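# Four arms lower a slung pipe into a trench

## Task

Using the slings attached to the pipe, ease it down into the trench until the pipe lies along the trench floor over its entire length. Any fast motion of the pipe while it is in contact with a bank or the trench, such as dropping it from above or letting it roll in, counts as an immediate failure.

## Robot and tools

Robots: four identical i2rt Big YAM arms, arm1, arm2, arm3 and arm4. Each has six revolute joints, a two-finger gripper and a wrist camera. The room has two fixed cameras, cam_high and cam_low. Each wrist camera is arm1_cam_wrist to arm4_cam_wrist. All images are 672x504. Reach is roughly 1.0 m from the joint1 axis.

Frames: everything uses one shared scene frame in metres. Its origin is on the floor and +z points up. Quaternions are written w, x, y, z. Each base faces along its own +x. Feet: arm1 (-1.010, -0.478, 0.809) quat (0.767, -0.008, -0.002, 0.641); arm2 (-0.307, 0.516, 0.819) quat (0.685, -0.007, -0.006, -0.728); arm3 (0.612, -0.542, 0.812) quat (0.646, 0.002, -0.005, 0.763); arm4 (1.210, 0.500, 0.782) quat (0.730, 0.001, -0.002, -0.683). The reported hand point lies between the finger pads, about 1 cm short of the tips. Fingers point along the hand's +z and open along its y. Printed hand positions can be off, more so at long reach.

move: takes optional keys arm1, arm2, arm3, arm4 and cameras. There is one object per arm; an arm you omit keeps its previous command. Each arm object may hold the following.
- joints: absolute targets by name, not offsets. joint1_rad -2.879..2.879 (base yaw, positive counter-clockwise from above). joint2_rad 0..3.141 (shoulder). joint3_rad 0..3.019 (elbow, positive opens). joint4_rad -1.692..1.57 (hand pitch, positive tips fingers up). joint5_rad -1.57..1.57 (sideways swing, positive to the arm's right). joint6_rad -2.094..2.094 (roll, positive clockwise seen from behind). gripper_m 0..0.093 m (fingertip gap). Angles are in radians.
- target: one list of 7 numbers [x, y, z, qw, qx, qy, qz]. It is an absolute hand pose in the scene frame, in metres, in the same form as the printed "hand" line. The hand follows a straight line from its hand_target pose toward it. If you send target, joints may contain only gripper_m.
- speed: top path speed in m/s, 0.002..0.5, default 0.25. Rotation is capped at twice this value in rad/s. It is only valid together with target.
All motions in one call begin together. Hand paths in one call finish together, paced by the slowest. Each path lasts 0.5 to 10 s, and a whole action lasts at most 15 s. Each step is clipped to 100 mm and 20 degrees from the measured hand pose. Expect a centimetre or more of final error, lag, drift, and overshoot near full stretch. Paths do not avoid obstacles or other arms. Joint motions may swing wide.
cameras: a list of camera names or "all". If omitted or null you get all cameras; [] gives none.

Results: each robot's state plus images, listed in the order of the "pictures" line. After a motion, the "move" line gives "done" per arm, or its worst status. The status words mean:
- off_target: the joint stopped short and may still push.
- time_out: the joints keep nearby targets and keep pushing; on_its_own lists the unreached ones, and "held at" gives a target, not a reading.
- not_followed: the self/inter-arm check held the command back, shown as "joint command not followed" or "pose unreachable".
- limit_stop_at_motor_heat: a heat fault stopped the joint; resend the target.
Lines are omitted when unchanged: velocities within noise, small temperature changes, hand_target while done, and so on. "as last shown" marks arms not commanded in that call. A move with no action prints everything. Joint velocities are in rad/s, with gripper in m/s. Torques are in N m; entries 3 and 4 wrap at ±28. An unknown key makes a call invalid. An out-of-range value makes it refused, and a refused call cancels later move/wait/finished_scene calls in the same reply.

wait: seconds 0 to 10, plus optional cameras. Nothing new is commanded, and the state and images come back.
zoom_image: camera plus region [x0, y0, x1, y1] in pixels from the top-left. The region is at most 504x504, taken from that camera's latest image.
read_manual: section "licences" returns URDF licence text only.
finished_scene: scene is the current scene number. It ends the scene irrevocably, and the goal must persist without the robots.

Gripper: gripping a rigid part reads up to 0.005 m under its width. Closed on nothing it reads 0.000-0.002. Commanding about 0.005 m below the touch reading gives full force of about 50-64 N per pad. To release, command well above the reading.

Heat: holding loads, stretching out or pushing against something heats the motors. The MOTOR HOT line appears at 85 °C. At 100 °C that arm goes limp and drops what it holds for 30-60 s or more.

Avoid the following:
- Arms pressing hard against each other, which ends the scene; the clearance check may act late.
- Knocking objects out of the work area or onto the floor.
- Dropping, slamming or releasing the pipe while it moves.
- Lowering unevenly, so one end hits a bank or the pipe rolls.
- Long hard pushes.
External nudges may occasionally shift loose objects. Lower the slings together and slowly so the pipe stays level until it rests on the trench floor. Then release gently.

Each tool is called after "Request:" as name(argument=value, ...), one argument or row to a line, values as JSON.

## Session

Request:
move(
)

Scene clock: 0.00 s.
Joint torques (N m): no reading
Heat: arm1: hottest joint2_rad 30 °C; arm2: hottest gripper 29 °C; arm3: hottest joint2_rad 29 °C; arm4: hottest joint5_rad 29 °C.
Joint velocities: within noise
arm1.joint_positions: joint1_rad=-0.202 joint2_rad=+0.492 joint3_rad=+1.390 joint4_rad=-1.535 joint5_rad=-0.036 joint6_rad=-0.108 gripper_m=+0.09396
arm1.joint_status: not commanded
arm1.hand: x=-0.9651 y=-0.3268 z=+1.3301 quat_wxyz=(-0.380, +0.550, -0.704, -0.239) (m; scene frame)
arm1.hand_target: x=-0.9664 y=-0.3297 z=+1.3388 quat_wxyz=(-0.389, +0.547, -0.700, -0.244) (m; scene frame)
arm1.hand_status: not commanded
arm2.joint_positions: joint1_rad=+0.387 joint2_rad=+0.636 joint3_rad=+1.378 joint4_rad=-1.323 joint5_rad=+0.114 joint6_rad=-0.461 gripper_m=+0.09396
arm2.joint_status: not commanded
arm2.hand: x=-0.2468 y=+0.2878 z=+1.3570 quat_wxyz=(-0.276, -0.358, -0.799, +0.397) (m; scene frame)
arm2.hand_target: x=-0.2475 y=+0.2901 z=+1.3703 quat_wxyz=(-0.286, -0.356, -0.791, +0.407) (m; scene frame)
arm2.hand_status: not commanded
arm3.joint_positions: joint1_rad=-0.388 joint2_rad=+0.448 joint3_rad=+1.397 joint4_rad=-1.348 joint5_rad=-0.092 joint6_rad=-0.006 gripper_m=+0.09396
arm3.joint_status: not commanded
arm3.hand: x=+0.6302 y=-0.3905 z=+1.3846 quat_wxyz=(-0.413, +0.540, -0.630, -0.376) (m; scene frame)
arm3.hand_target: x=+0.6294 y=-0.3939 z=+1.3938 quat_wxyz=(-0.420, +0.536, -0.625, -0.381) (m; scene frame)
arm3.hand_status: not commanded
arm4.joint_positions: joint1_rad=+0.020 joint2_rad=+0.548 joint3_rad=+1.417 joint4_rad=-1.141 joint5_rad=-0.275 joint6_rad=+0.292 gripper_m=+0.09396
arm4.joint_status: not commanded
arm4.hand: x=+1.2711 y=+0.2947 z=+1.3960 quat_wxyz=(-0.559, -0.560, -0.560, +0.246) (m; scene frame)
arm4.hand_target: x=+1.2707 y=+0.2989 z=+1.4091 quat_wxyz=(-0.568, -0.551, -0.556, +0.254) (m; scene frame)
arm4.hand_status: not commanded
pictures: arm1_cam_wrist, arm2_cam_wrist, arm3_cam_wrist, arm4_cam_wrist, cam_high, cam_low

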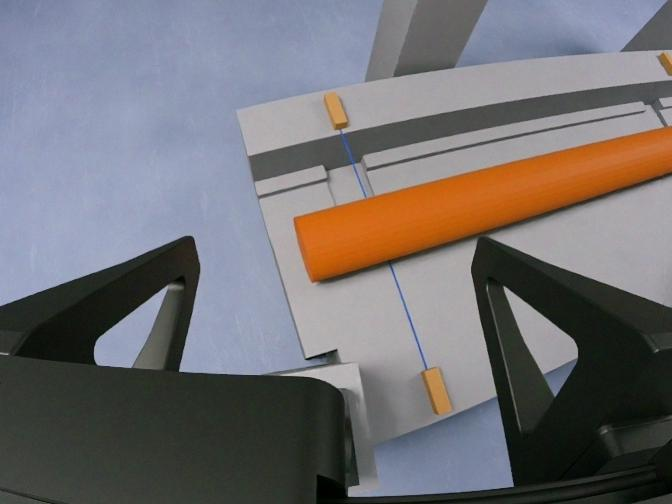

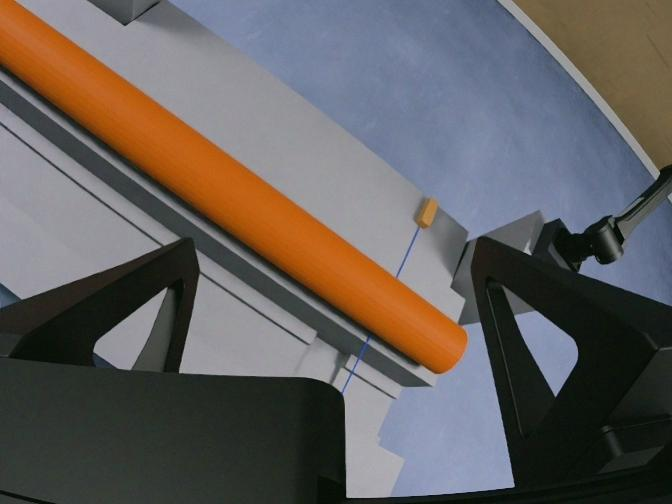

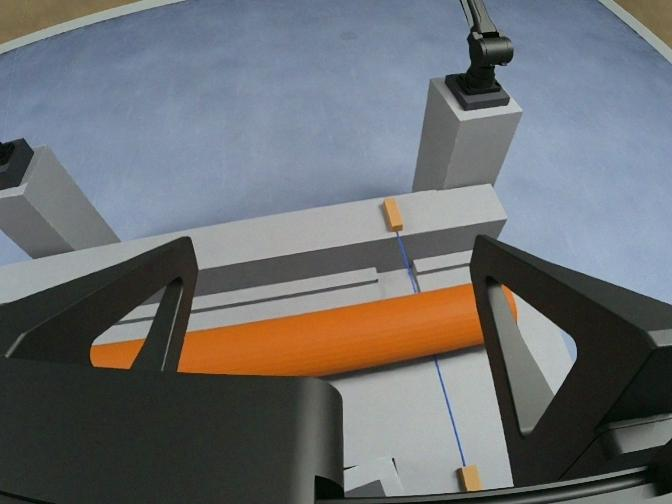

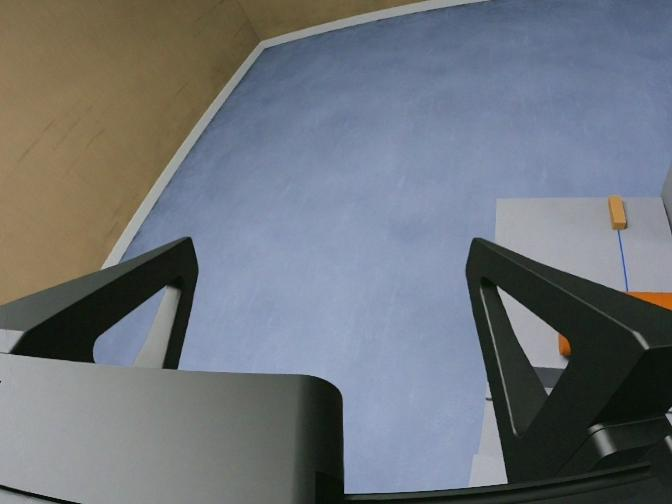

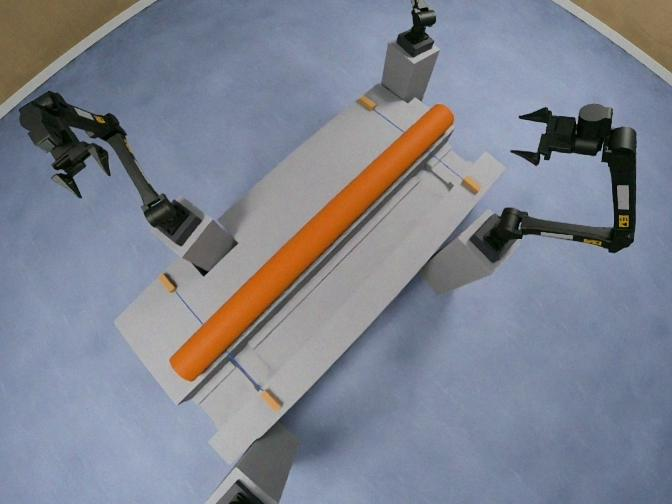

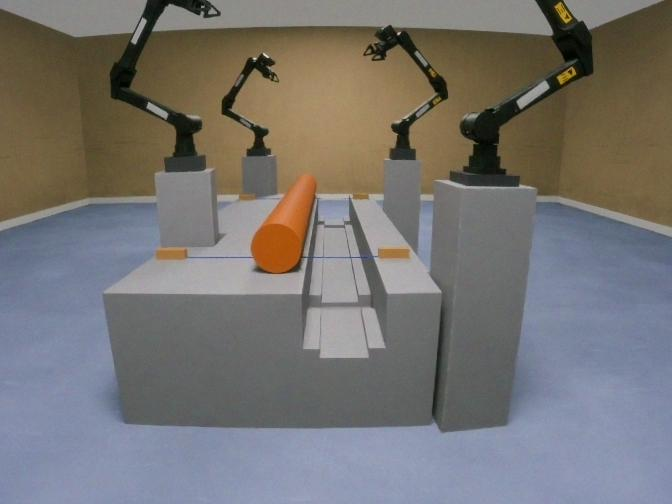

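Request:
move(
  arm1={"joints":{"joint1_rad":-1.545,"joint2_rad":1.88,"joint3_rad":0.72,"joint4_rad":-0.41,"joint5_rad":0,"joint6_rad":1.415}},
  arm2={"joints":{"joint1_rad":-0.962,"joint2_rad":1.83,"joint3_rad":1.02,"joint4_rad":-0.76,"joint5_rad":0,"joint6_rad":-1.03}},
  arm3={"joints":{"joint1_rad":-1.65,"joint2_rad":1.75,"joint3_rad":0.5,"joint4_rad":-0.33,"joint5_rad":0,"joint6_rad":1.63}},
  arm4={"joints":{"joint1_rad":-1.05,"joint2_rad":1.65,"joint3_rad":0.84,"joint4_rad":-0.78,"joint5_rad":0,"joint6_rad":-1.02}},
  cameras=["arm1_cam_wrist","arm2_cam_wrist","arm3_cam_wrist","arm4_cam_wrist"],
)

Scene clock: 5.87 s.
Joint torques (N m): arm1=[-0.44 -12.1 3.84 1.01 0.08 0.06] | arm2=[-0.5 -16.09 7.49 -0.01 -0.24 0.06] | arm3=[1.03 -11.28 2.86 0.32 -0.03 0.11] | arm4=[0.26 -11.28 6.48 0.49 -0.04 -0.01]
move: arm1 done; arm2 done; arm3 done; arm4 done
arm1.joint_positions: joint1_rad=-1.548 joint2_rad=+1.868 joint3_rad=+0.721 joint4_rad=-0.423 joint5_rad=+0.001 joint6_rad=+1.405 gripper_m=+0.09398
arm1.joint_status: all done
arm1.hand: x=-0.6577 y=-0.5349 z=+0.6931 quat_wxyz=(-0.009, -0.703, -0.711, -0.002) (m; scene frame)
arm2.joint_positions: joint1_rad=-0.963 joint2_rad=+1.839 joint3_rad=+1.018 joint4_rad=-0.772 joint5_rad=+0.002 joint6_rad=-1.023 gripper_m=+0.09396
arm2.joint_status: all done
arm2.hand: x=-0.6854 y=+0.2862 z=+0.7763 quat_wxyz=(-0.007, -0.708, -0.706, -0.004) (m; scene frame)
arm3.joint_positions: joint1_rad=-1.649 joint2_rad=+1.747 joint3_rad=+0.496 joint4_rad=-0.340 joint5_rad=+0.000 joint6_rad=+1.622 gripper_m=+0.09398
arm3.joint_status: all done
arm3.hand: x=+0.8814 y=-0.5182 z=+0.6960 quat_wxyz=(+0.009, -0.694, -0.720, +0.003) (m; scene frame)
arm4.joint_positions: joint1_rad=-1.049 joint2_rad=+1.655 joint3_rad=+0.825 joint4_rad=-0.790 joint5_rad=+0.001 joint6_rad=-1.007 gripper_m=+0.09396
arm4.joint_status: all done
arm4.hand: x=+0.9043 y=+0.2969 z=+0.7556 quat_wxyz=(-0.007, -0.698, -0.715, -0.025) (m; scene frame)
pictures: arm1_cam_wrist, arm2_cam_wrist, arm3_cam_wrist, arm4_cam_wrist

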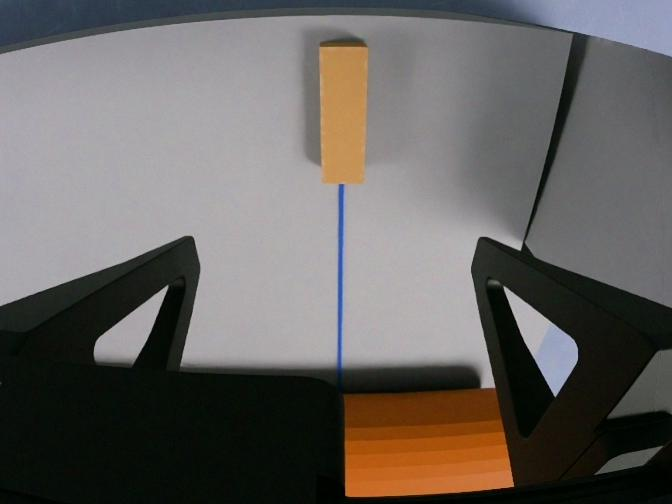

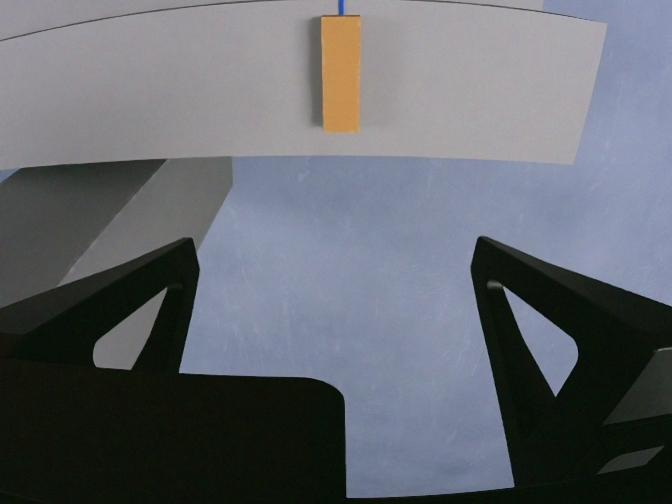

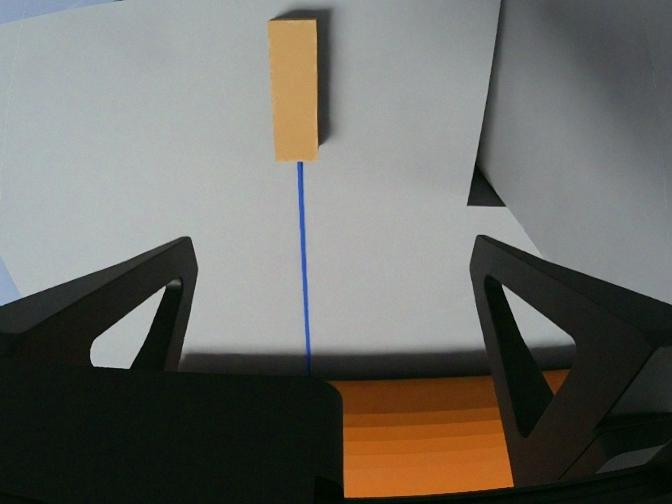

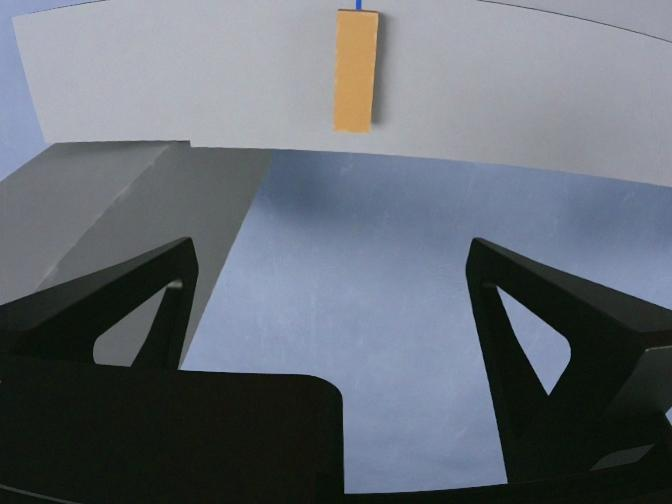

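Request:
move(
  arm1={"target":[-0.674,-0.513,0.52,0,0.707,0.707,0],"speed":0.15},
  arm2={"target":[-0.690,0.281,0.525,0,0.707,0.707,0],"speed":0.15},
  arm3={"target":[0.900,-0.512,0.52,0,0.707,0.707,0],"speed":0.15},
  arm4={"target":[0.892,0.289,0.525,0,0.707,0.707,0],"speed":0.15},
  cameras=["arm1_cam_wrist","arm2_cam_wrist","arm3_cam_wrist","arm4_cam_wrist"],
)

Scene clock: 12.87 s.
Joint torques (N m): arm1=[0.56 -13.51 0.5 1.01 -0.01 0.1] | arm2=[-0.5 -18.61 4.19 0.08 -0.08 0.13] | arm3=[2.02 -15.33 -0.81 0.38 0.14 0.1] | arm4=[0.21 -14.56 2.13 0.66 0.11 0.32]
move: arm1 done; arm2 off_target; arm3 done; arm4 off_target
arm1.joint_positions: joint1_rad=-1.500 joint2_rad=+2.386 joint3_rad=+0.800 joint4_rad=+0.001 joint5_rad=-0.005 joint6_rad=+1.462 gripper_m=+0.09398
arm1.hand: x=-0.6733 y=-0.5162 z=+0.5269 quat_wxyz=(-0.001, -0.707, -0.708, +0.000) (m; scene frame)
arm1.hand_target: x=-0.6742 y=-0.5130 z=+0.5201 quat_wxyz=(+0.000, -0.707, -0.707, +0.000) (m; scene frame)
arm1.hand_status: done (0.008 m and 0.2 deg from the pose sent, 0.175 m and 1.2 deg at the start)
arm2.joint_positions: joint1_rad=-0.963 joint2_rad=+2.460 joint3_rad=+1.107 joint4_rad=-0.267 joint5_rad=+0.012 joint6_rad=-1.023 gripper_m=+0.09396
arm2.hand: x=-0.6756 y=+0.2902 z=+0.5216 quat_wxyz=(-0.005, -0.707, -0.707, -0.018) (m; scene frame)
arm2.hand_target: x=-0.6899 y=+0.2812 z=+0.5253 quat_wxyz=(+0.000, -0.707, -0.707, +0.000) (m; scene frame)
arm2.hand_status: off_target (0.017 m and 2.2 deg from the pose sent, 0.251 m and 1.0 deg at the start)
arm3.joint_positions: joint1_rad=-1.643 joint2_rad=+2.412 joint3_rad=+0.684 joint4_rad=+0.148 joint5_rad=+0.006 joint6_rad=+1.666 gripper_m=+0.09398
arm3.hand: x=+0.8994 y=-0.5144 z=+0.5222 quat_wxyz=(+0.003, -0.708, -0.706, +0.001) (m; scene frame)
arm3.hand_target: x=+0.8999 y=-0.5120 z=+0.5200 quat_wxyz=(+0.000, -0.707, -0.707, +0.000) (m; scene frame)
arm3.hand_status: done (0.003 m and 0.4 deg from the pose sent, 0.177 m and 2.3 deg at the start)
arm4.joint_positions: joint1_rad=-1.049 joint2_rad=+2.305 joint3_rad=+0.865 joint4_rad=-0.160 joint5_rad=+0.002 joint6_rad=-0.999 gripper_m=+0.09396
arm4.hand: x=+0.9039 y=+0.2955 z=+0.5226 quat_wxyz=(-0.005, -0.701, -0.712, -0.015) (m; scene frame)
arm4.hand_target: x=+0.8922 y=+0.2891 z=+0.5253 quat_wxyz=(+0.000, -0.707, -0.707, +0.000) (m; scene frame)
arm4.hand_status: off_target (0.014 m and 2.0 deg from the pose sent, 0.231 m and 3.3 deg at the start)
pictures: arm1_cam_wrist, arm2_cam_wrist, arm3_cam_wrist, arm4_cam_wrist

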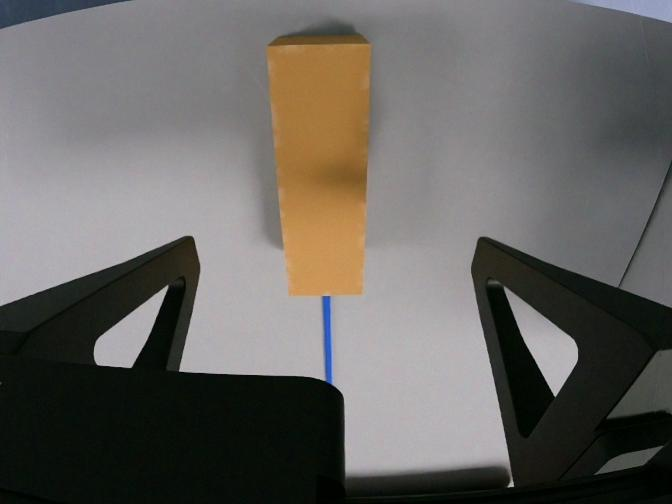

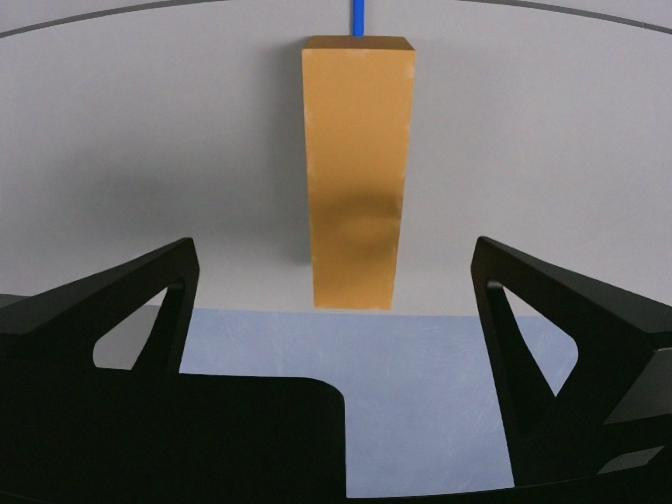

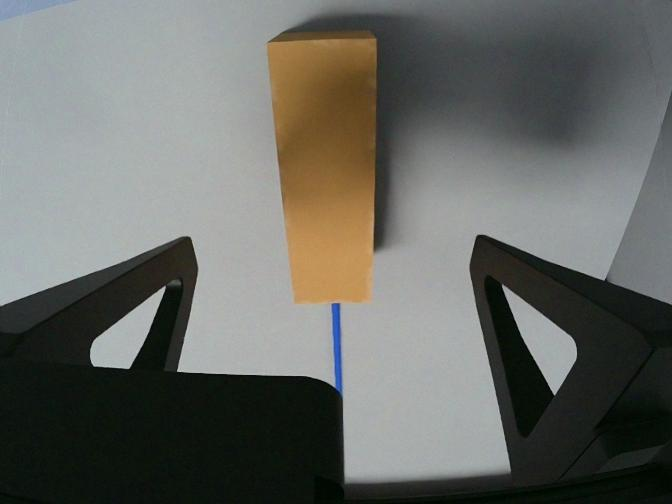

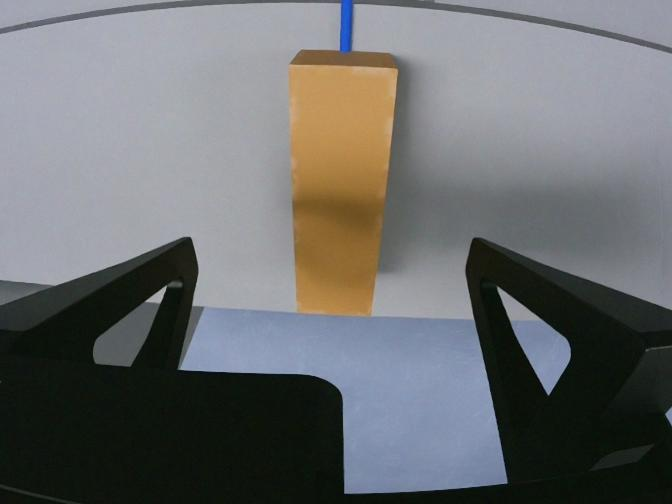

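Request:
move(
  arm1={"target":[-0.676,-0.512,0.455,0,0.707,0.707,0],"speed":0.1},
  arm2={"target":[-0.691,0.286,0.460,0,0.707,0.707,0],"speed":0.1},
  arm3={"target":[0.901,-0.513,0.459,0,0.707,0.707,0],"speed":0.1},
  arm4={"target":[0.899,0.289,0.461,0,0.707,0.707,0],"speed":0.1},
  cameras=["arm1_cam_wrist","arm2_cam_wrist","arm3_cam_wrist","arm4_cam_wrist"],
)

Scene clock: 17.30 s.
Joint torques (N m): arm1=[0.44 -13.8 -0.2 0.99 0.02 0.13] | arm2=[-1.44 -17.67 3.41 0.03 -0.17 0.06] | arm3=[1.55 -15.74 -1.47 0.39 0.12 0.02] | arm4=[0.91 -13.86 1.42 0.8 -0.01 0.29]
move: arm1 done; arm2 done; arm3 done; arm4 off_target
arm1.joint_positions: joint1_rad=-1.497 joint2_rad=+2.581 joint3_rad=+0.903 joint4_rad=+0.097 joint5_rad=-0.005 joint6_rad=+1.466 gripper_m=+0.09398
arm1.hand: x=-0.6721 y=-0.5158 z=+0.4625 quat_wxyz=(-0.003, -0.707, -0.707, -0.001) (m; scene frame)
arm1.hand_target: x=-0.6761 y=-0.5122 z=+0.4552 quat_wxyz=(+0.000, -0.707, -0.707, +0.000) (m; scene frame)
arm1.hand_status: done (0.009 m and 0.3 deg from the pose sent, 0.072 m and 0.2 deg at the start)
arm2.joint_positions: joint1_rad=-0.964 joint2_rad=+2.614 joint3_rad=+1.200 joint4_rad=-0.188 joint5_rad=+0.014 joint6_rad=-1.029 gripper_m=+0.09396
arm2.hand: x=-0.6813 y=+0.2865 z=+0.4635 quat_wxyz=(-0.002, -0.706, -0.709, -0.010) (m; scene frame)
arm2.hand_target: x=-0.6908 y=+0.2862 z=+0.4602 quat_wxyz=(+0.000, -0.707, -0.707, +0.000) (m; scene frame)
arm2.hand_status: done (0.010 m and 1.2 deg from the pose sent, 0.064 m and 2.2 deg at the start)
arm3.joint_positions: joint1_rad=-1.643 joint2_rad=+2.604 joint3_rad=+0.795 joint4_rad=+0.233 joint5_rad=+0.006 joint6_rad=+1.667 gripper_m=+0.09398
arm3.hand: x=+0.9025 y=-0.5135 z=+0.4621 quat_wxyz=(+0.002, -0.708, -0.706, -0.001) (m; scene frame)
arm3.hand_target: x=+0.9011 y=-0.5129 z=+0.4591 quat_wxyz=(+0.000, -0.707, -0.707, +0.000) (m; scene frame)
arm3.hand_status: done (0.004 m and 0.3 deg from the pose sent, 0.063 m and 0.4 deg at the start)
arm4.joint_positions: joint1_rad=-1.049 joint2_rad=+2.479 joint3_rad=+0.933 joint4_rad=-0.048 joint5_rad=+0.005 joint6_rad=-0.988 gripper_m=+0.09396
arm4.hand: x=+0.9062 y=+0.2972 z=+0.4633 quat_wxyz=(-0.002, -0.705, -0.709, -0.013) (m; scene frame)
arm4.hand_target: x=+0.8992 y=+0.2890 z=+0.4612 quat_wxyz=(+0.000, -0.707, -0.707, +0.000) (m; scene frame)
arm4.hand_status: off_target (0.011 m and 1.5 deg from the pose sent, 0.062 m and 2.0 deg at the start)
pictures: arm1_cam_wrist, arm2_cam_wrist, arm3_cam_wrist, arm4_cam_wrist

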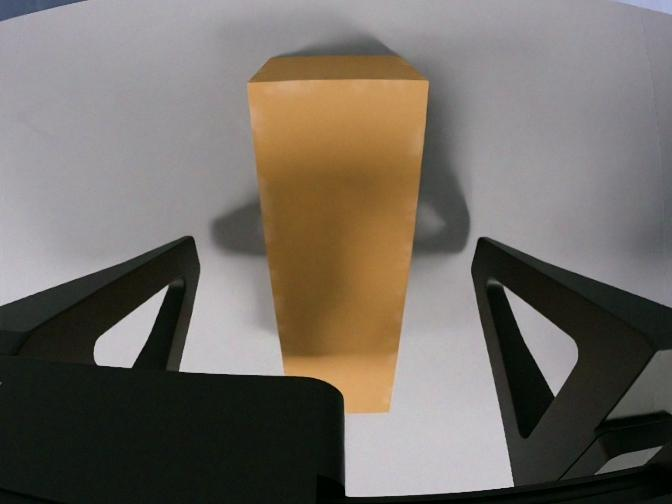

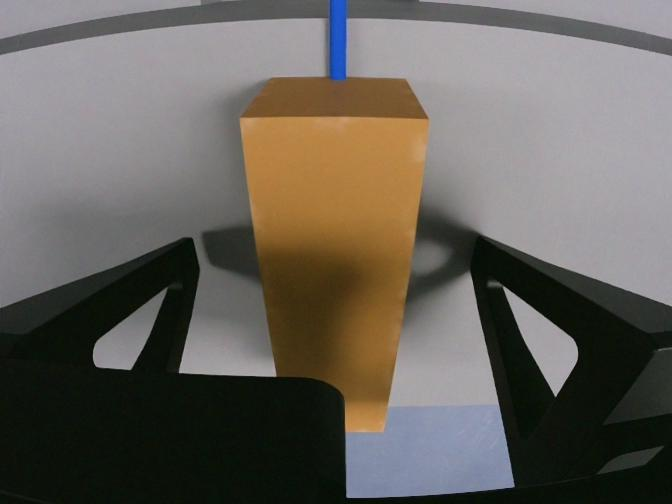

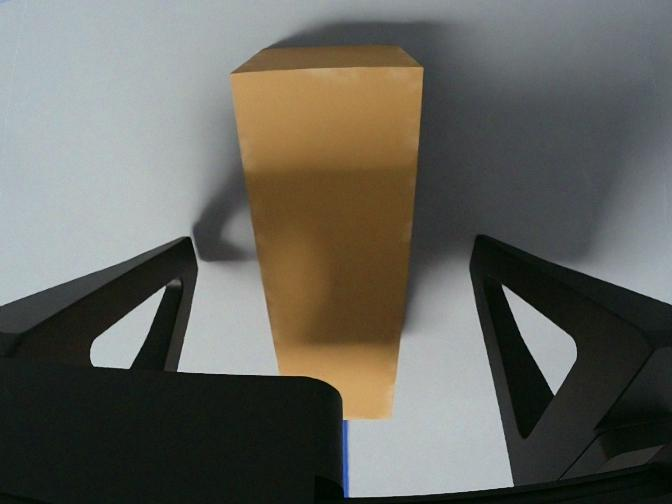

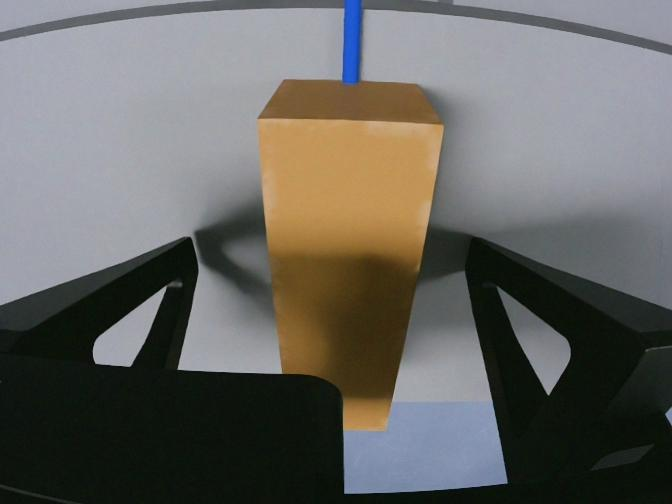

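Request:
move(
  arm1={"joints":{"gripper_m":0.02}},
  arm2={"joints":{"gripper_m":0.02}},
  arm3={"joints":{"gripper_m":0.02}},
  arm4={"joints":{"gripper_m":0.02}},
  cameras=[],
)

Request:
move(
  arm1={"target":[-0.668,-0.33,0.74,0,0.609,0.793,0],"speed":0.12},
  arm2={"target":[-0.688,0.08,0.75,0,0.707,0.707,0],"speed":0.12},
  arm3={"target":[0.906,-0.33,0.74,0,0.573,0.82,0],"speed":0.12},
  arm4={"target":[0.896,0.078,0.755,0,0.707,0.707,0],"speed":0.12},
  cameras=["cam_low"],
)

Request:
move(
  arm1={"target":[-0.664,-0.33,0.84,0,0.609,0.793,0],"speed":0.04},
  arm2={"target":[-0.699,0.06,0.86,0,0.707,0.707,0],"speed":0.044},
  arm3={"target":[0.916,-0.33,0.84,0,0.573,0.82,0],"speed":0.04},
  arm4={"target":[0.883,0.06,0.865,0,0.707,0.707,0],"speed":0.044},
  cameras=["cam_low","cam_high"],
)

Scene clock: 23.97 s.
Joint torques (N m): arm1=[1.14 -14.21 -0.35 1.01 0.03 0.11] | arm2=[-1.38 -17.67 3.43 0.05 -0.17 0.07] | arm3=[1.55 -15.74 -1.47 0.29 0.11 0.02] | arm4=[0.85 -13.98 1.03 0.65 -0.02 0.28]
move: arm1 off_target; arm2 off_target; arm3 off_target; arm4 off_target
arm1.joint_positions: joint1_rad=-1.497 joint2_rad=+2.581 joint3_rad=+0.903 joint4_rad=+0.098 joint5_rad=-0.006 joint6_rad=+1.467 gripper_m=+0.03376
arm1.joint_status: gripper_m off_target (ended at +0.03379, target +0.02000)
arm1.hand: x=-0.6719 y=-0.5156 z=+0.4625 quat_wxyz=(-0.003, -0.707, -0.707, -0.001) (m; scene frame)
arm2.joint_positions: joint1_rad=-0.964 joint2_rad=+2.614 joint3_rad=+1.201 joint4_rad=-0.187 joint5_rad=+0.015 joint6_rad=-1.030 gripper_m=+0.03435
arm2.joint_status: gripper_m off_target (ended at +0.03438, target +0.02000)
arm2.hand: x=-0.6819 y=+0.2862 z=+0.4636 quat_wxyz=(-0.002, -0.705, -0.709, -0.009) (m; scene frame)
arm3.joint_positions: joint1_rad=-1.643 joint2_rad=+2.604 joint3_rad=+0.795 joint4_rad=+0.235 joint5_rad=+0.006 joint6_rad=+1.667 gripper_m=+0.03442
arm3.joint_status: gripper_m off_target (ended at +0.03445, target +0.02000)
arm3.hand: x=+0.9030 y=-0.5135 z=+0.4621 quat_wxyz=(+0.001, -0.708, -0.706, -0.001) (m; scene frame)
arm4.joint_positions: joint1_rad=-1.049 joint2_rad=+2.479 joint3_rad=+0.939 joint4_rad=-0.043 joint5_rad=+0.005 joint6_rad=-0.987 gripper_m=+0.03440
arm4.joint_status: gripper_m off_target (ended at +0.03443, target +0.02000)
arm4.hand: x=+0.9020 y=+0.2944 z=+0.4633 quat_wxyz=(-0.001, -0.706, -0.709, -0.007) (m; scene frame)
pictures: none

Scene clock: 27.63 s.
Joint torques (N m): arm1=[-0.09 -14.04 6.72 0.06 0.04 0.13] | arm2=[-0.32 -22.42 11.62 -1.01 -0.19 0.23] | arm3=[1.73 -15.85 5.89 -0.59 -0.12 0.06] | arm4=[0.91 -18.67 9.28 -0.35 -0.01 0.31]
move: arm1 off_target; arm2 off_target; arm3 off_target; arm4 off_target
arm1.joint_positions: joint1_rad=-0.992 joint2_rad=+1.771 joint3_rad=+0.759 joint4_rad=-0.594 joint5_rad=-0.013 joint6_rad=+1.706 gripper_m=+0.03376
arm1.hand: x=-0.6805 y=-0.3377 z=+0.7308 quat_wxyz=(+0.006, -0.607, -0.794, +0.011) (m; scene frame)
arm1.hand_target: x=-0.6683 y=-0.3301 z=+0.7401 quat_wxyz=(+0.000, -0.609, -0.793, +0.000) (m; scene frame)
arm1.hand_status: off_target (0.017 m and 1.5 deg from the pose sent, 0.334 m and 14.9 deg at the start)
arm2.joint_positions: joint1_rad=-0.664 joint2_rad=+2.166 joint3_rad=+1.417 joint4_rad=-0.885 joint5_rad=+0.010 joint6_rad=-0.723 gripper_m=+0.03435
arm2.hand: x=-0.6764 y=+0.1010 z=+0.7277 quat_wxyz=(+0.002, -0.707, -0.706, -0.025) (m; scene frame)
arm2.hand_target: x=-0.6873 y=+0.0807 z=+0.7505 quat_wxyz=(+0.000, -0.707, -0.707, +0.000) (m; scene frame)
arm2.hand_status: off_target (0.033 m and 2.9 deg from the pose sent, 0.353 m and 1.1 deg at the start)
arm3.joint_positions: joint1_rad=-1.113 joint2_rad=+1.765 joint3_rad=+0.730 joint4_rad=-0.574 joint5_rad=+0.008 joint6_rad=+1.844 gripper_m=+0.03441
arm3.hand: x=+0.8951 y=-0.3406 z=+0.7296 quat_wxyz=(+0.004, -0.573, -0.819, +0.015) (m; scene frame)
arm3.hand_target: x=+0.9059 y=-0.3302 z=+0.7401 quat_wxyz=(+0.000, -0.573, -0.820, +0.000) (m; scene frame)
arm3.hand_status: off_target (0.018 m and 1.7 deg from the pose sent, 0.333 m and 20.3 deg at the start)
arm4.joint_positions: joint1_rad=-0.711 joint2_rad=+1.975 joint3_rad=+1.234 joint4_rad=-0.886 joint5_rad=+0.005 joint6_rad=-0.651 gripper_m=+0.03440
arm4.hand: x=+0.9072 y=+0.1000 z=+0.7304 quat_wxyz=(+0.004, -0.705, -0.709, -0.028) (m; scene frame)
arm4.hand_target: x=+0.8967 y=+0.0789 z=+0.7554 quat_wxyz=(+0.000, -0.707, -0.707, +0.000) (m; scene frame)
arm4.hand_status: off_target (0.035 m and 3.3 deg from the pose sent, 0.363 m and 0.9 deg at the start)
pictures: cam_low

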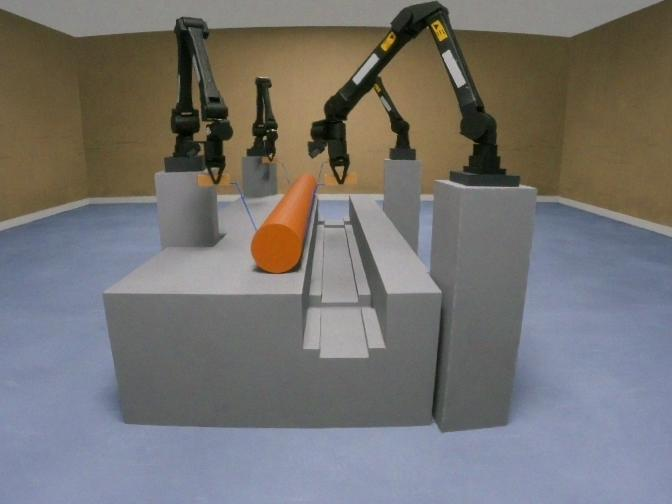

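Scene clock: 30.90 s.
Joint torques (N m): arm1=[-1.32 -18.37 10.56 -1.77 0.44 -0.21] | arm2=[-0.91 -31.33 15.25 -3.26 -0.16 0] | arm3=[0.32 -21.36 9.2 -2.18 0.02 -0.24] | arm4=[0.09 -27.87 12.85 -2.43 -0.02 0.08]
move: arm1 off_target; arm2 off_target; arm3 off_target; arm4 off_target
arm1.joint_positions: joint1_rad=-0.979 joint2_rad=+1.622 joint3_rad=+0.803 joint4_rad=-0.841 joint5_rad=-0.019 joint6_rad=+1.730 gripper_m=+0.03376
arm1.hand: x=-0.6925 y=-0.3358 z=+0.7933 quat_wxyz=(+0.022, -0.611, -0.790, +0.034) (m; scene frame)
arm1.hand_target: x=-0.6659 y=-0.3306 z=+0.8374 quat_wxyz=(-0.001, -0.609, -0.793, +0.000) (m; scene frame)
arm1.hand_status: off_target (0.055 m and 4.6 deg from the pose sent, 0.111 m and 1.5 deg at the start)
arm2.joint_positions: joint1_rad=-0.640 joint2_rad=+2.152 joint3_rad=+1.503 joint4_rad=-1.057 joint5_rad=+0.011 joint6_rad=-0.694 gripper_m=+0.03435
arm2.hand: x=-0.6687 y=+0.0908 z=+0.7625 quat_wxyz=(+0.006, -0.708, -0.703, -0.060) (m; scene frame)
arm2.hand_target: x=-0.6933 y=+0.0664 z=+0.8508 quat_wxyz=(+0.000, -0.707, -0.707, +0.001) (m; scene frame)
arm2.hand_status: off_target (0.107 m and 7.0 deg from the pose sent, 0.140 m and 2.9 deg at the start; pose on its path clipped on 31 of 98 steps)
arm3.joint_positions: joint1_rad=-1.110 joint2_rad=+1.619 joint3_rad=+0.793 joint4_rad=-0.843 joint5_rad=+0.007 joint6_rad=+1.860 gripper_m=+0.03441
arm3.hand: x=+0.8908 y=-0.3428 z=+0.7949 quat_wxyz=(+0.014, -0.578, -0.815, +0.043) (m; scene frame)
arm3.hand_target: x=+0.9145 y=-0.3309 z=+0.8376 quat_wxyz=(-0.001, -0.573, -0.820, +0.000) (m; scene frame)
arm3.hand_status: off_target (0.053 m and 5.2 deg from the pose sent, 0.113 m and 1.8 deg at the start)
arm4.joint_positions: joint1_rad=-0.698 joint2_rad=+1.965 joint3_rad=+1.350 joint4_rad=-1.093 joint5_rad=+0.007 joint6_rad=-0.630 gripper_m=+0.03440
arm4.hand: x=+0.9080 y=+0.0907 z=+0.7719 quat_wxyz=(+0.011, -0.706, -0.705, -0.068) (m; scene frame)
arm4.hand_target: x=+0.8873 y=+0.0656 z=+0.8601 quat_wxyz=(+0.000, -0.707, -0.707, +0.001) (m; scene frame)
arm4.hand_status: off_target (0.101 m and 7.9 deg from the pose sent, 0.142 m and 3.3 deg at the start; pose on its path clipped on 29 of 98 steps)
pictures: cam_high, cam_low

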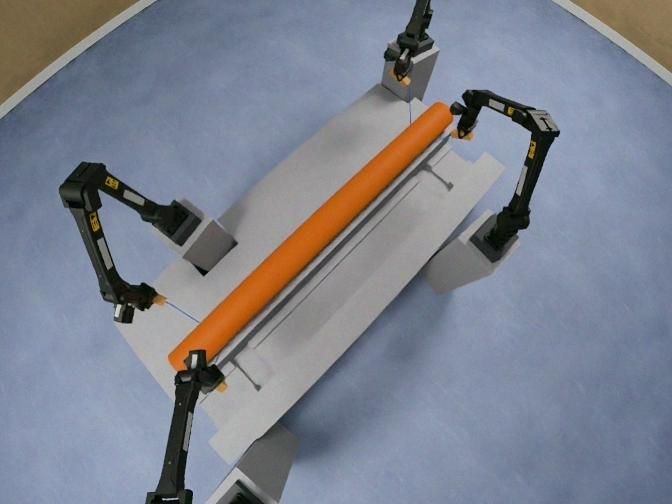

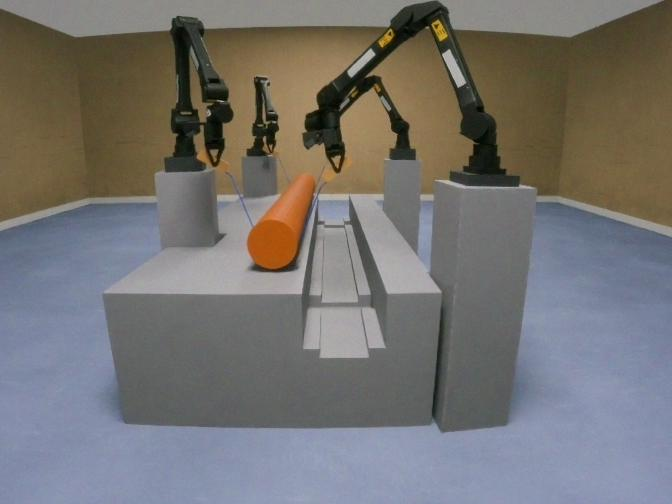

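Request:
move(
  arm1={"target":[-0.663,-0.33,0.858,0,0.609,0.793,0],"speed":0.04},
  arm3={"target":[0.917,-0.33,0.86,0,0.573,0.82,0],"speed":0.04},
  arm2={"joints":{"joint2_rad":1.945,"joint3_rad":1.555,"joint4_rad":-1.16}},
  arm4={"joints":{"joint2_rad":1.78,"joint3_rad":1.4,"joint4_rad":-1.18}},
  cameras=["cam_low"],
)

Request:
zoom_image(
  camera="cam_low",
  region=[150, 130, 450, 330],
)

Scene clock: 36.67 s.
Joint torques (N m): arm1=[-1.38 -18.14 10.88 -1.7 0.43 -0.21] | arm2=[-1.08 -31.15 13.41 -2.61 -0.09 -0.02] | arm3=[0.15 -21.48 9.83 -2.26 0.11 -0.25] | arm4=[0.03 -26.52 10.4 -1.94 -0.01 0.08]
move: arm1 off_target; arm2 done; arm3 off_target; arm4 done
arm1.joint_positions: joint1_rad=-0.979 joint2_rad=+1.586 joint3_rad=+0.824 joint4_rad=-0.901 joint5_rad=-0.020 joint6_rad=+1.730 gripper_m=+0.03376
arm1.hand: x=-0.6916 y=-0.3350 z=+0.8115 quat_wxyz=(+0.022, -0.612, -0.790, +0.035) (m; scene frame)
arm1.hand_target: x=-0.6650 y=-0.3306 z=+0.8558 quat_wxyz=(-0.001, -0.609, -0.793, +0.000) (m; scene frame)
arm1.hand_status: off_target (0.055 m and 4.8 deg from the pose sent, 0.071 m and 4.6 deg at the start)
arm2.joint_positions: joint1_rad=-0.638 joint2_rad=+2.060 joint3_rad=+1.503 joint4_rad=-1.108 joint5_rad=+0.010 joint6_rad=-0.692 gripper_m=+0.03435
arm2.joint_status: all done
arm2.hand: x=-0.6698 y=+0.0883 z=+0.8134 quat_wxyz=(+0.004, -0.709, -0.704, -0.040) (m; scene frame)
arm3.joint_positions: joint1_rad=-1.110 joint2_rad=+1.587 joint3_rad=+0.815 joint4_rad=-0.903 joint5_rad=+0.005 joint6_rad=+1.860 gripper_m=+0.03441
arm3.hand: x=+0.8916 y=-0.3420 z=+0.8119 quat_wxyz=(+0.016, -0.578, -0.815, +0.045) (m; scene frame)
arm3.hand_target: x=+0.9153 y=-0.3310 z=+0.8573 quat_wxyz=(-0.001, -0.573, -0.820, +0.000) (m; scene frame)
arm3.hand_status: off_target (0.056 m and 5.5 deg from the pose sent, 0.071 m and 5.2 deg at the start)
arm4.joint_positions: joint1_rad=-0.697 joint2_rad=+1.891 joint3_rad=+1.350 joint4_rad=-1.126 joint5_rad=+0.007 joint6_rad=-0.629 gripper_m=+0.03440
arm4.joint_status: all done
arm4.hand: x=+0.9077 y=+0.0897 z=+0.8087 quat_wxyz=(+0.008, -0.707, -0.706, -0.048) (m; scene frame)
pictures: cam_low

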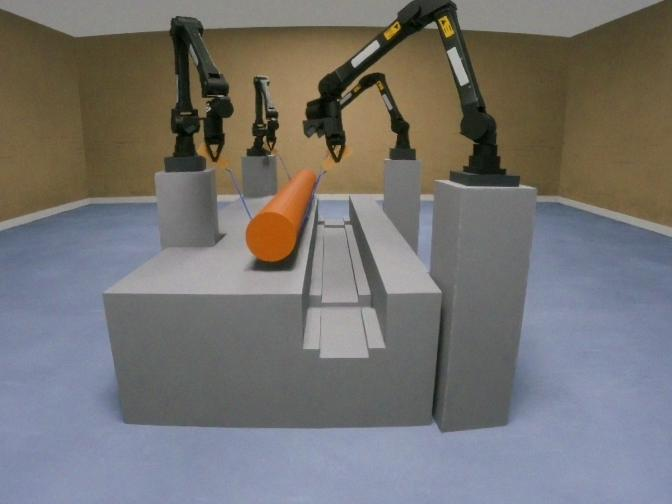

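Scaled by 1.680.

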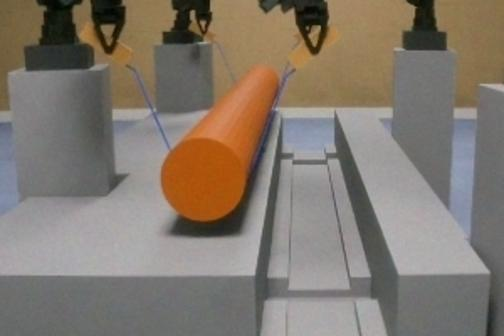

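Request:
move(
  arm1={"target":[-0.656,-0.215,0.864,0,0.537,0.843,0],"speed":0.06},
  arm2={"target":[-0.685,0.195,0.888,0,0.707,0.707,0],"speed":0.06},
  arm3={"target":[0.917,-0.215,0.866,0,0.517,0.856,0],"speed":0.06},
  arm4={"target":[0.895,0.197,0.886,0,0.707,0.707,0],"speed":0.06},
  cameras=["cam_low"],
)

Request:
move(
  arm1={"target":[-0.656,-0.090,0.872,0,0.5,0.866,0],"speed":0.06},
  arm2={"target":[-0.686,0.328,0.878,0,0.707,0.707,0],"speed":0.06},
  arm3={"target":[0.916,-0.085,0.879,0,0.48,0.877,0],"speed":0.06},
  arm4={"target":[0.893,0.328,0.879,0,0.707,0.707,0],"speed":0.06},
  cameras=["cam_low","cam_high"],
)

Request:
zoom_image(
  camera="cam_low",
  region=[200, 130, 450, 380],
)

Scene clock: 43.80 s.
Joint torques (N m): arm1=[-1.79 -18.08 11.85 -1.96 0.27 -0.16] | arm2=[-2.96 -27.52 10.24 -1.73 0.03 -0.14] | arm3=[0.56 -22.48 10.52 -2.29 0 -0.21] | arm4=[-1.44 -22.89 8.54 -0.94 0.11 -0.18]
Heat: arm1: hottest joint3_rad 32 °C; arm2: hottest joint2_rad 34 °C; arm3: hottest joint2_rad 31 °C; arm4: hottest joint3_rad 32 °C.
move: arm1 off_target; arm2 off_target; arm3 off_target; arm4 off_target
arm1.joint_positions: joint1_rad=-0.746 joint2_rad=+1.689 joint3_rad=+1.009 joint4_rad=-0.946 joint5_rad=-0.018 joint6_rad=+1.786 gripper_m=+0.03376
arm1.hand: x=-0.6793 y=-0.2244 z=+0.8239 quat_wxyz=(+0.010, -0.539, -0.842, +0.023) (m; scene frame)
arm1.hand_target: x=-0.6575 y=-0.2161 z=+0.8631 quat_wxyz=(-0.001, -0.537, -0.843, -0.001) (m; scene frame)
arm1.hand_status: off_target (0.047 m and 2.9 deg from the pose sent, 0.136 m and 11.5 deg at the start)
arm2.joint_positions: joint1_rad=-0.767 joint2_rad=+1.882 joint3_rad=+1.246 joint4_rad=-1.054 joint5_rad=+0.010 joint6_rad=-0.833 gripper_m=+0.03435
arm2.hand: x=-0.6627 y=+0.1928 z=+0.8248 quat_wxyz=(-0.003, -0.704, -0.708, -0.053) (m; scene frame)
arm2.hand_target: x=-0.6829 y=+0.1959 z=+0.8841 quat_wxyz=(+0.002, -0.707, -0.707, +0.000) (m; scene frame)
arm2.hand_status: off_target (0.067 m and 6.1 deg from the pose sent, 0.131 m and 4.6 deg at the start)
arm3.joint_positions: joint1_rad=-0.904 joint2_rad=+1.730 joint3_rad=+1.038 joint4_rad=-0.960 joint5_rad=+0.005 joint6_rad=+1.932 gripper_m=+0.03441
arm3.hand: x=+0.8978 y=-0.2305 z=+0.8209 quat_wxyz=(+0.006, -0.522, -0.852, +0.035) (m; scene frame)
arm3.hand_target: x=+0.9157 y=-0.2164 z=+0.8648 quat_wxyz=(-0.001, -0.517, -0.856, -0.001) (m; scene frame)
arm3.hand_status: off_target (0.051 m and 4.2 deg from the pose sent, 0.140 m and 10.0 deg at the start)
arm4.joint_positions: joint1_rad=-0.839 joint2_rad=+1.678 joint3_rad=+1.103 joint4_rad=-1.105 joint5_rad=+0.006 joint6_rad=-0.769 gripper_m=+0.03440
arm4.hand: x=+0.9128 y=+0.1977 z=+0.8292 quat_wxyz=(+0.001, -0.707, -0.705, -0.055) (m; scene frame)
arm4.hand_target: x=+0.8968 y=+0.1979 z=+0.8825 quat_wxyz=(+0.002, -0.707, -0.707, +0.000) (m; scene frame)
arm4.hand_status: off_target (0.060 m and 6.3 deg from the pose sent, 0.133 m and 5.6 deg at the start)
pictures: cam_low

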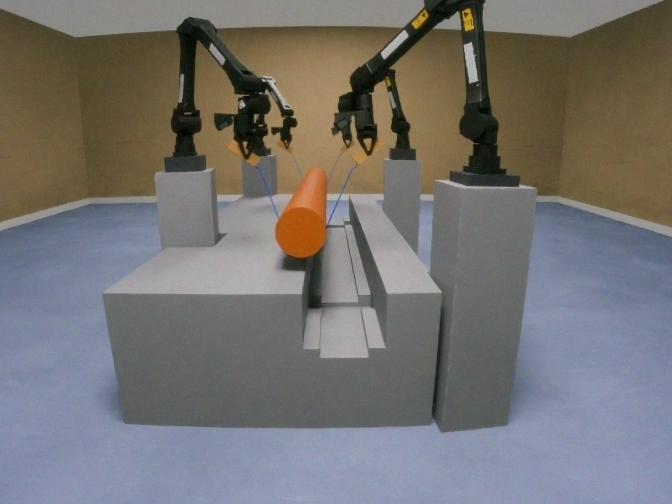

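Scene clock: 46.60 s.
Joint torques (N m): arm1=[-1.38 -22.18 12.55 -2.18 0.2 -0.21] | arm2=[-3.08 -22.42 9.8 -1.52 0.11 -0.15] | arm3=[0.62 -29.27 11.41 -2.69 -0.09 -0.25] | arm4=[-1.85 -17.55 8.62 -0.72 0.12 -0.2]
move: arm1 off_target; arm2 off_target; arm3 off_target; arm4 off_target
arm1.joint_positions: joint1_rad=-0.552 joint2_rad=+1.879 joint3_rad=+1.280 joint4_rad=-1.028 joint5_rad=-0.018 joint6_rad=+1.895 gripper_m=+0.03376
arm1.hand: x=-0.6772 y=-0.1016 z=+0.8197 quat_wxyz=(+0.006, -0.503, -0.864, +0.027) (m; scene frame)
arm1.hand_target: x=-0.6577 y=-0.0918 z=+0.8708 quat_wxyz=(-0.001, -0.500, -0.866, -0.001) (m; scene frame)
arm1.hand_status: off_target (0.058 m and 3.2 deg from the pose sent, 0.145 m and 6.0 deg at the start)
arm2.joint_positions: joint1_rad=-1.004 joint2_rad=+1.705 joint3_rad=+1.013 joint4_rad=-0.980 joint5_rad=+0.011 joint6_rad=-1.073 gripper_m=+0.03435
arm2.hand: x=-0.6656 y=+0.3204 z=+0.8316 quat_wxyz=(-0.014, -0.703, -0.709, -0.044) (m; scene frame)
arm2.hand_target: x=-0.6845 y=+0.3281 z=+0.8753 quat_wxyz=(+0.001, -0.707, -0.707, -0.001) (m; scene frame)
arm2.hand_status: off_target (0.051 m and 5.3 deg from the pose sent, 0.147 m and 6.1 deg at the start)
arm3.joint_positions: joint1_rad=-0.742 joint2_rad=+1.962 joint3_rad=+1.376 joint4_rad=-1.079 joint5_rad=+0.006 joint6_rad=+2.013 gripper_m=+0.03441
arm3.hand: x=+0.8991 y=-0.1040 z=+0.8160 quat_wxyz=(+0.001, -0.487, -0.872, +0.042) (m; scene frame)
arm3.hand_target: x=+0.9144 y=-0.0876 z=+0.8773 quat_wxyz=(-0.001, -0.480, -0.877, -0.001) (m; scene frame)
arm3.hand_status: off_target (0.068 m and 4.9 deg from the pose sent, 0.158 m and 6.9 deg at the start)
arm4.joint_positions: joint1_rad=-1.104 joint2_rad=+1.474 joint3_rad=+0.883 joint4_rad=-1.076 joint5_rad=+0.005 joint6_rad=-1.035 gripper_m=+0.03440
arm4.hand: x=+0.9103 y=+0.3253 z=+0.8375 quat_wxyz=(-0.012, -0.707, -0.705, -0.048) (m; scene frame)
arm4.hand_target: x=+0.8944 y=+0.3282 z=+0.8766 quat_wxyz=(+0.002, -0.707, -0.707, -0.001) (m; scene frame)
arm4.hand_status: off_target (0.045 m and 5.7 deg from the pose sent, 0.141 m and 6.3 deg at the start)
pictures: cam_high, cam_low

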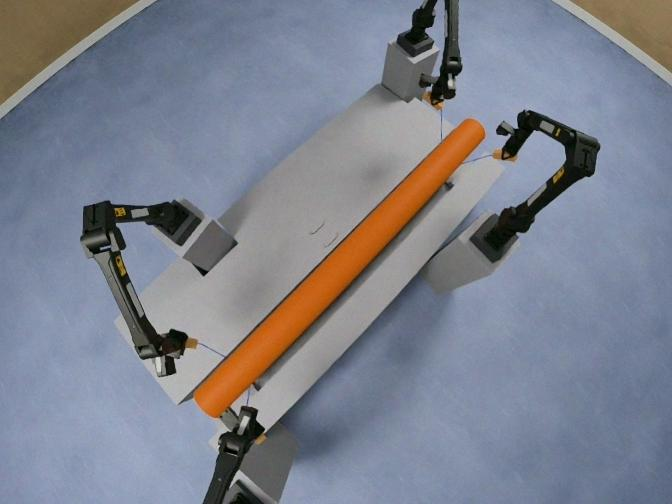

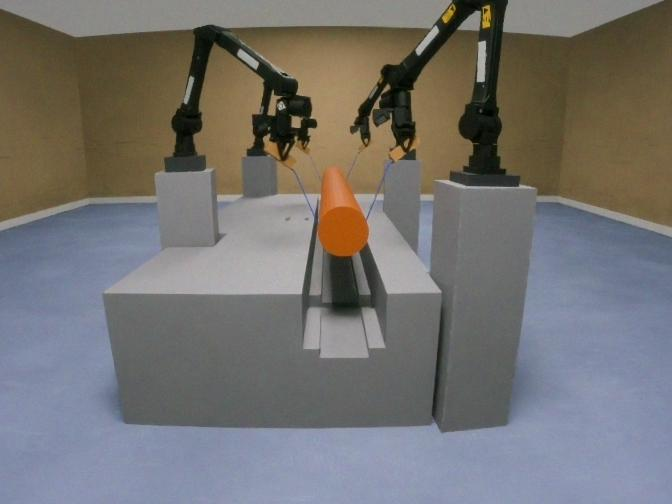

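Scaled by 2.016.

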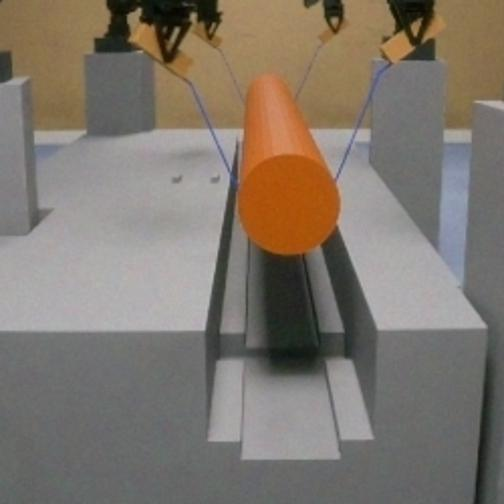

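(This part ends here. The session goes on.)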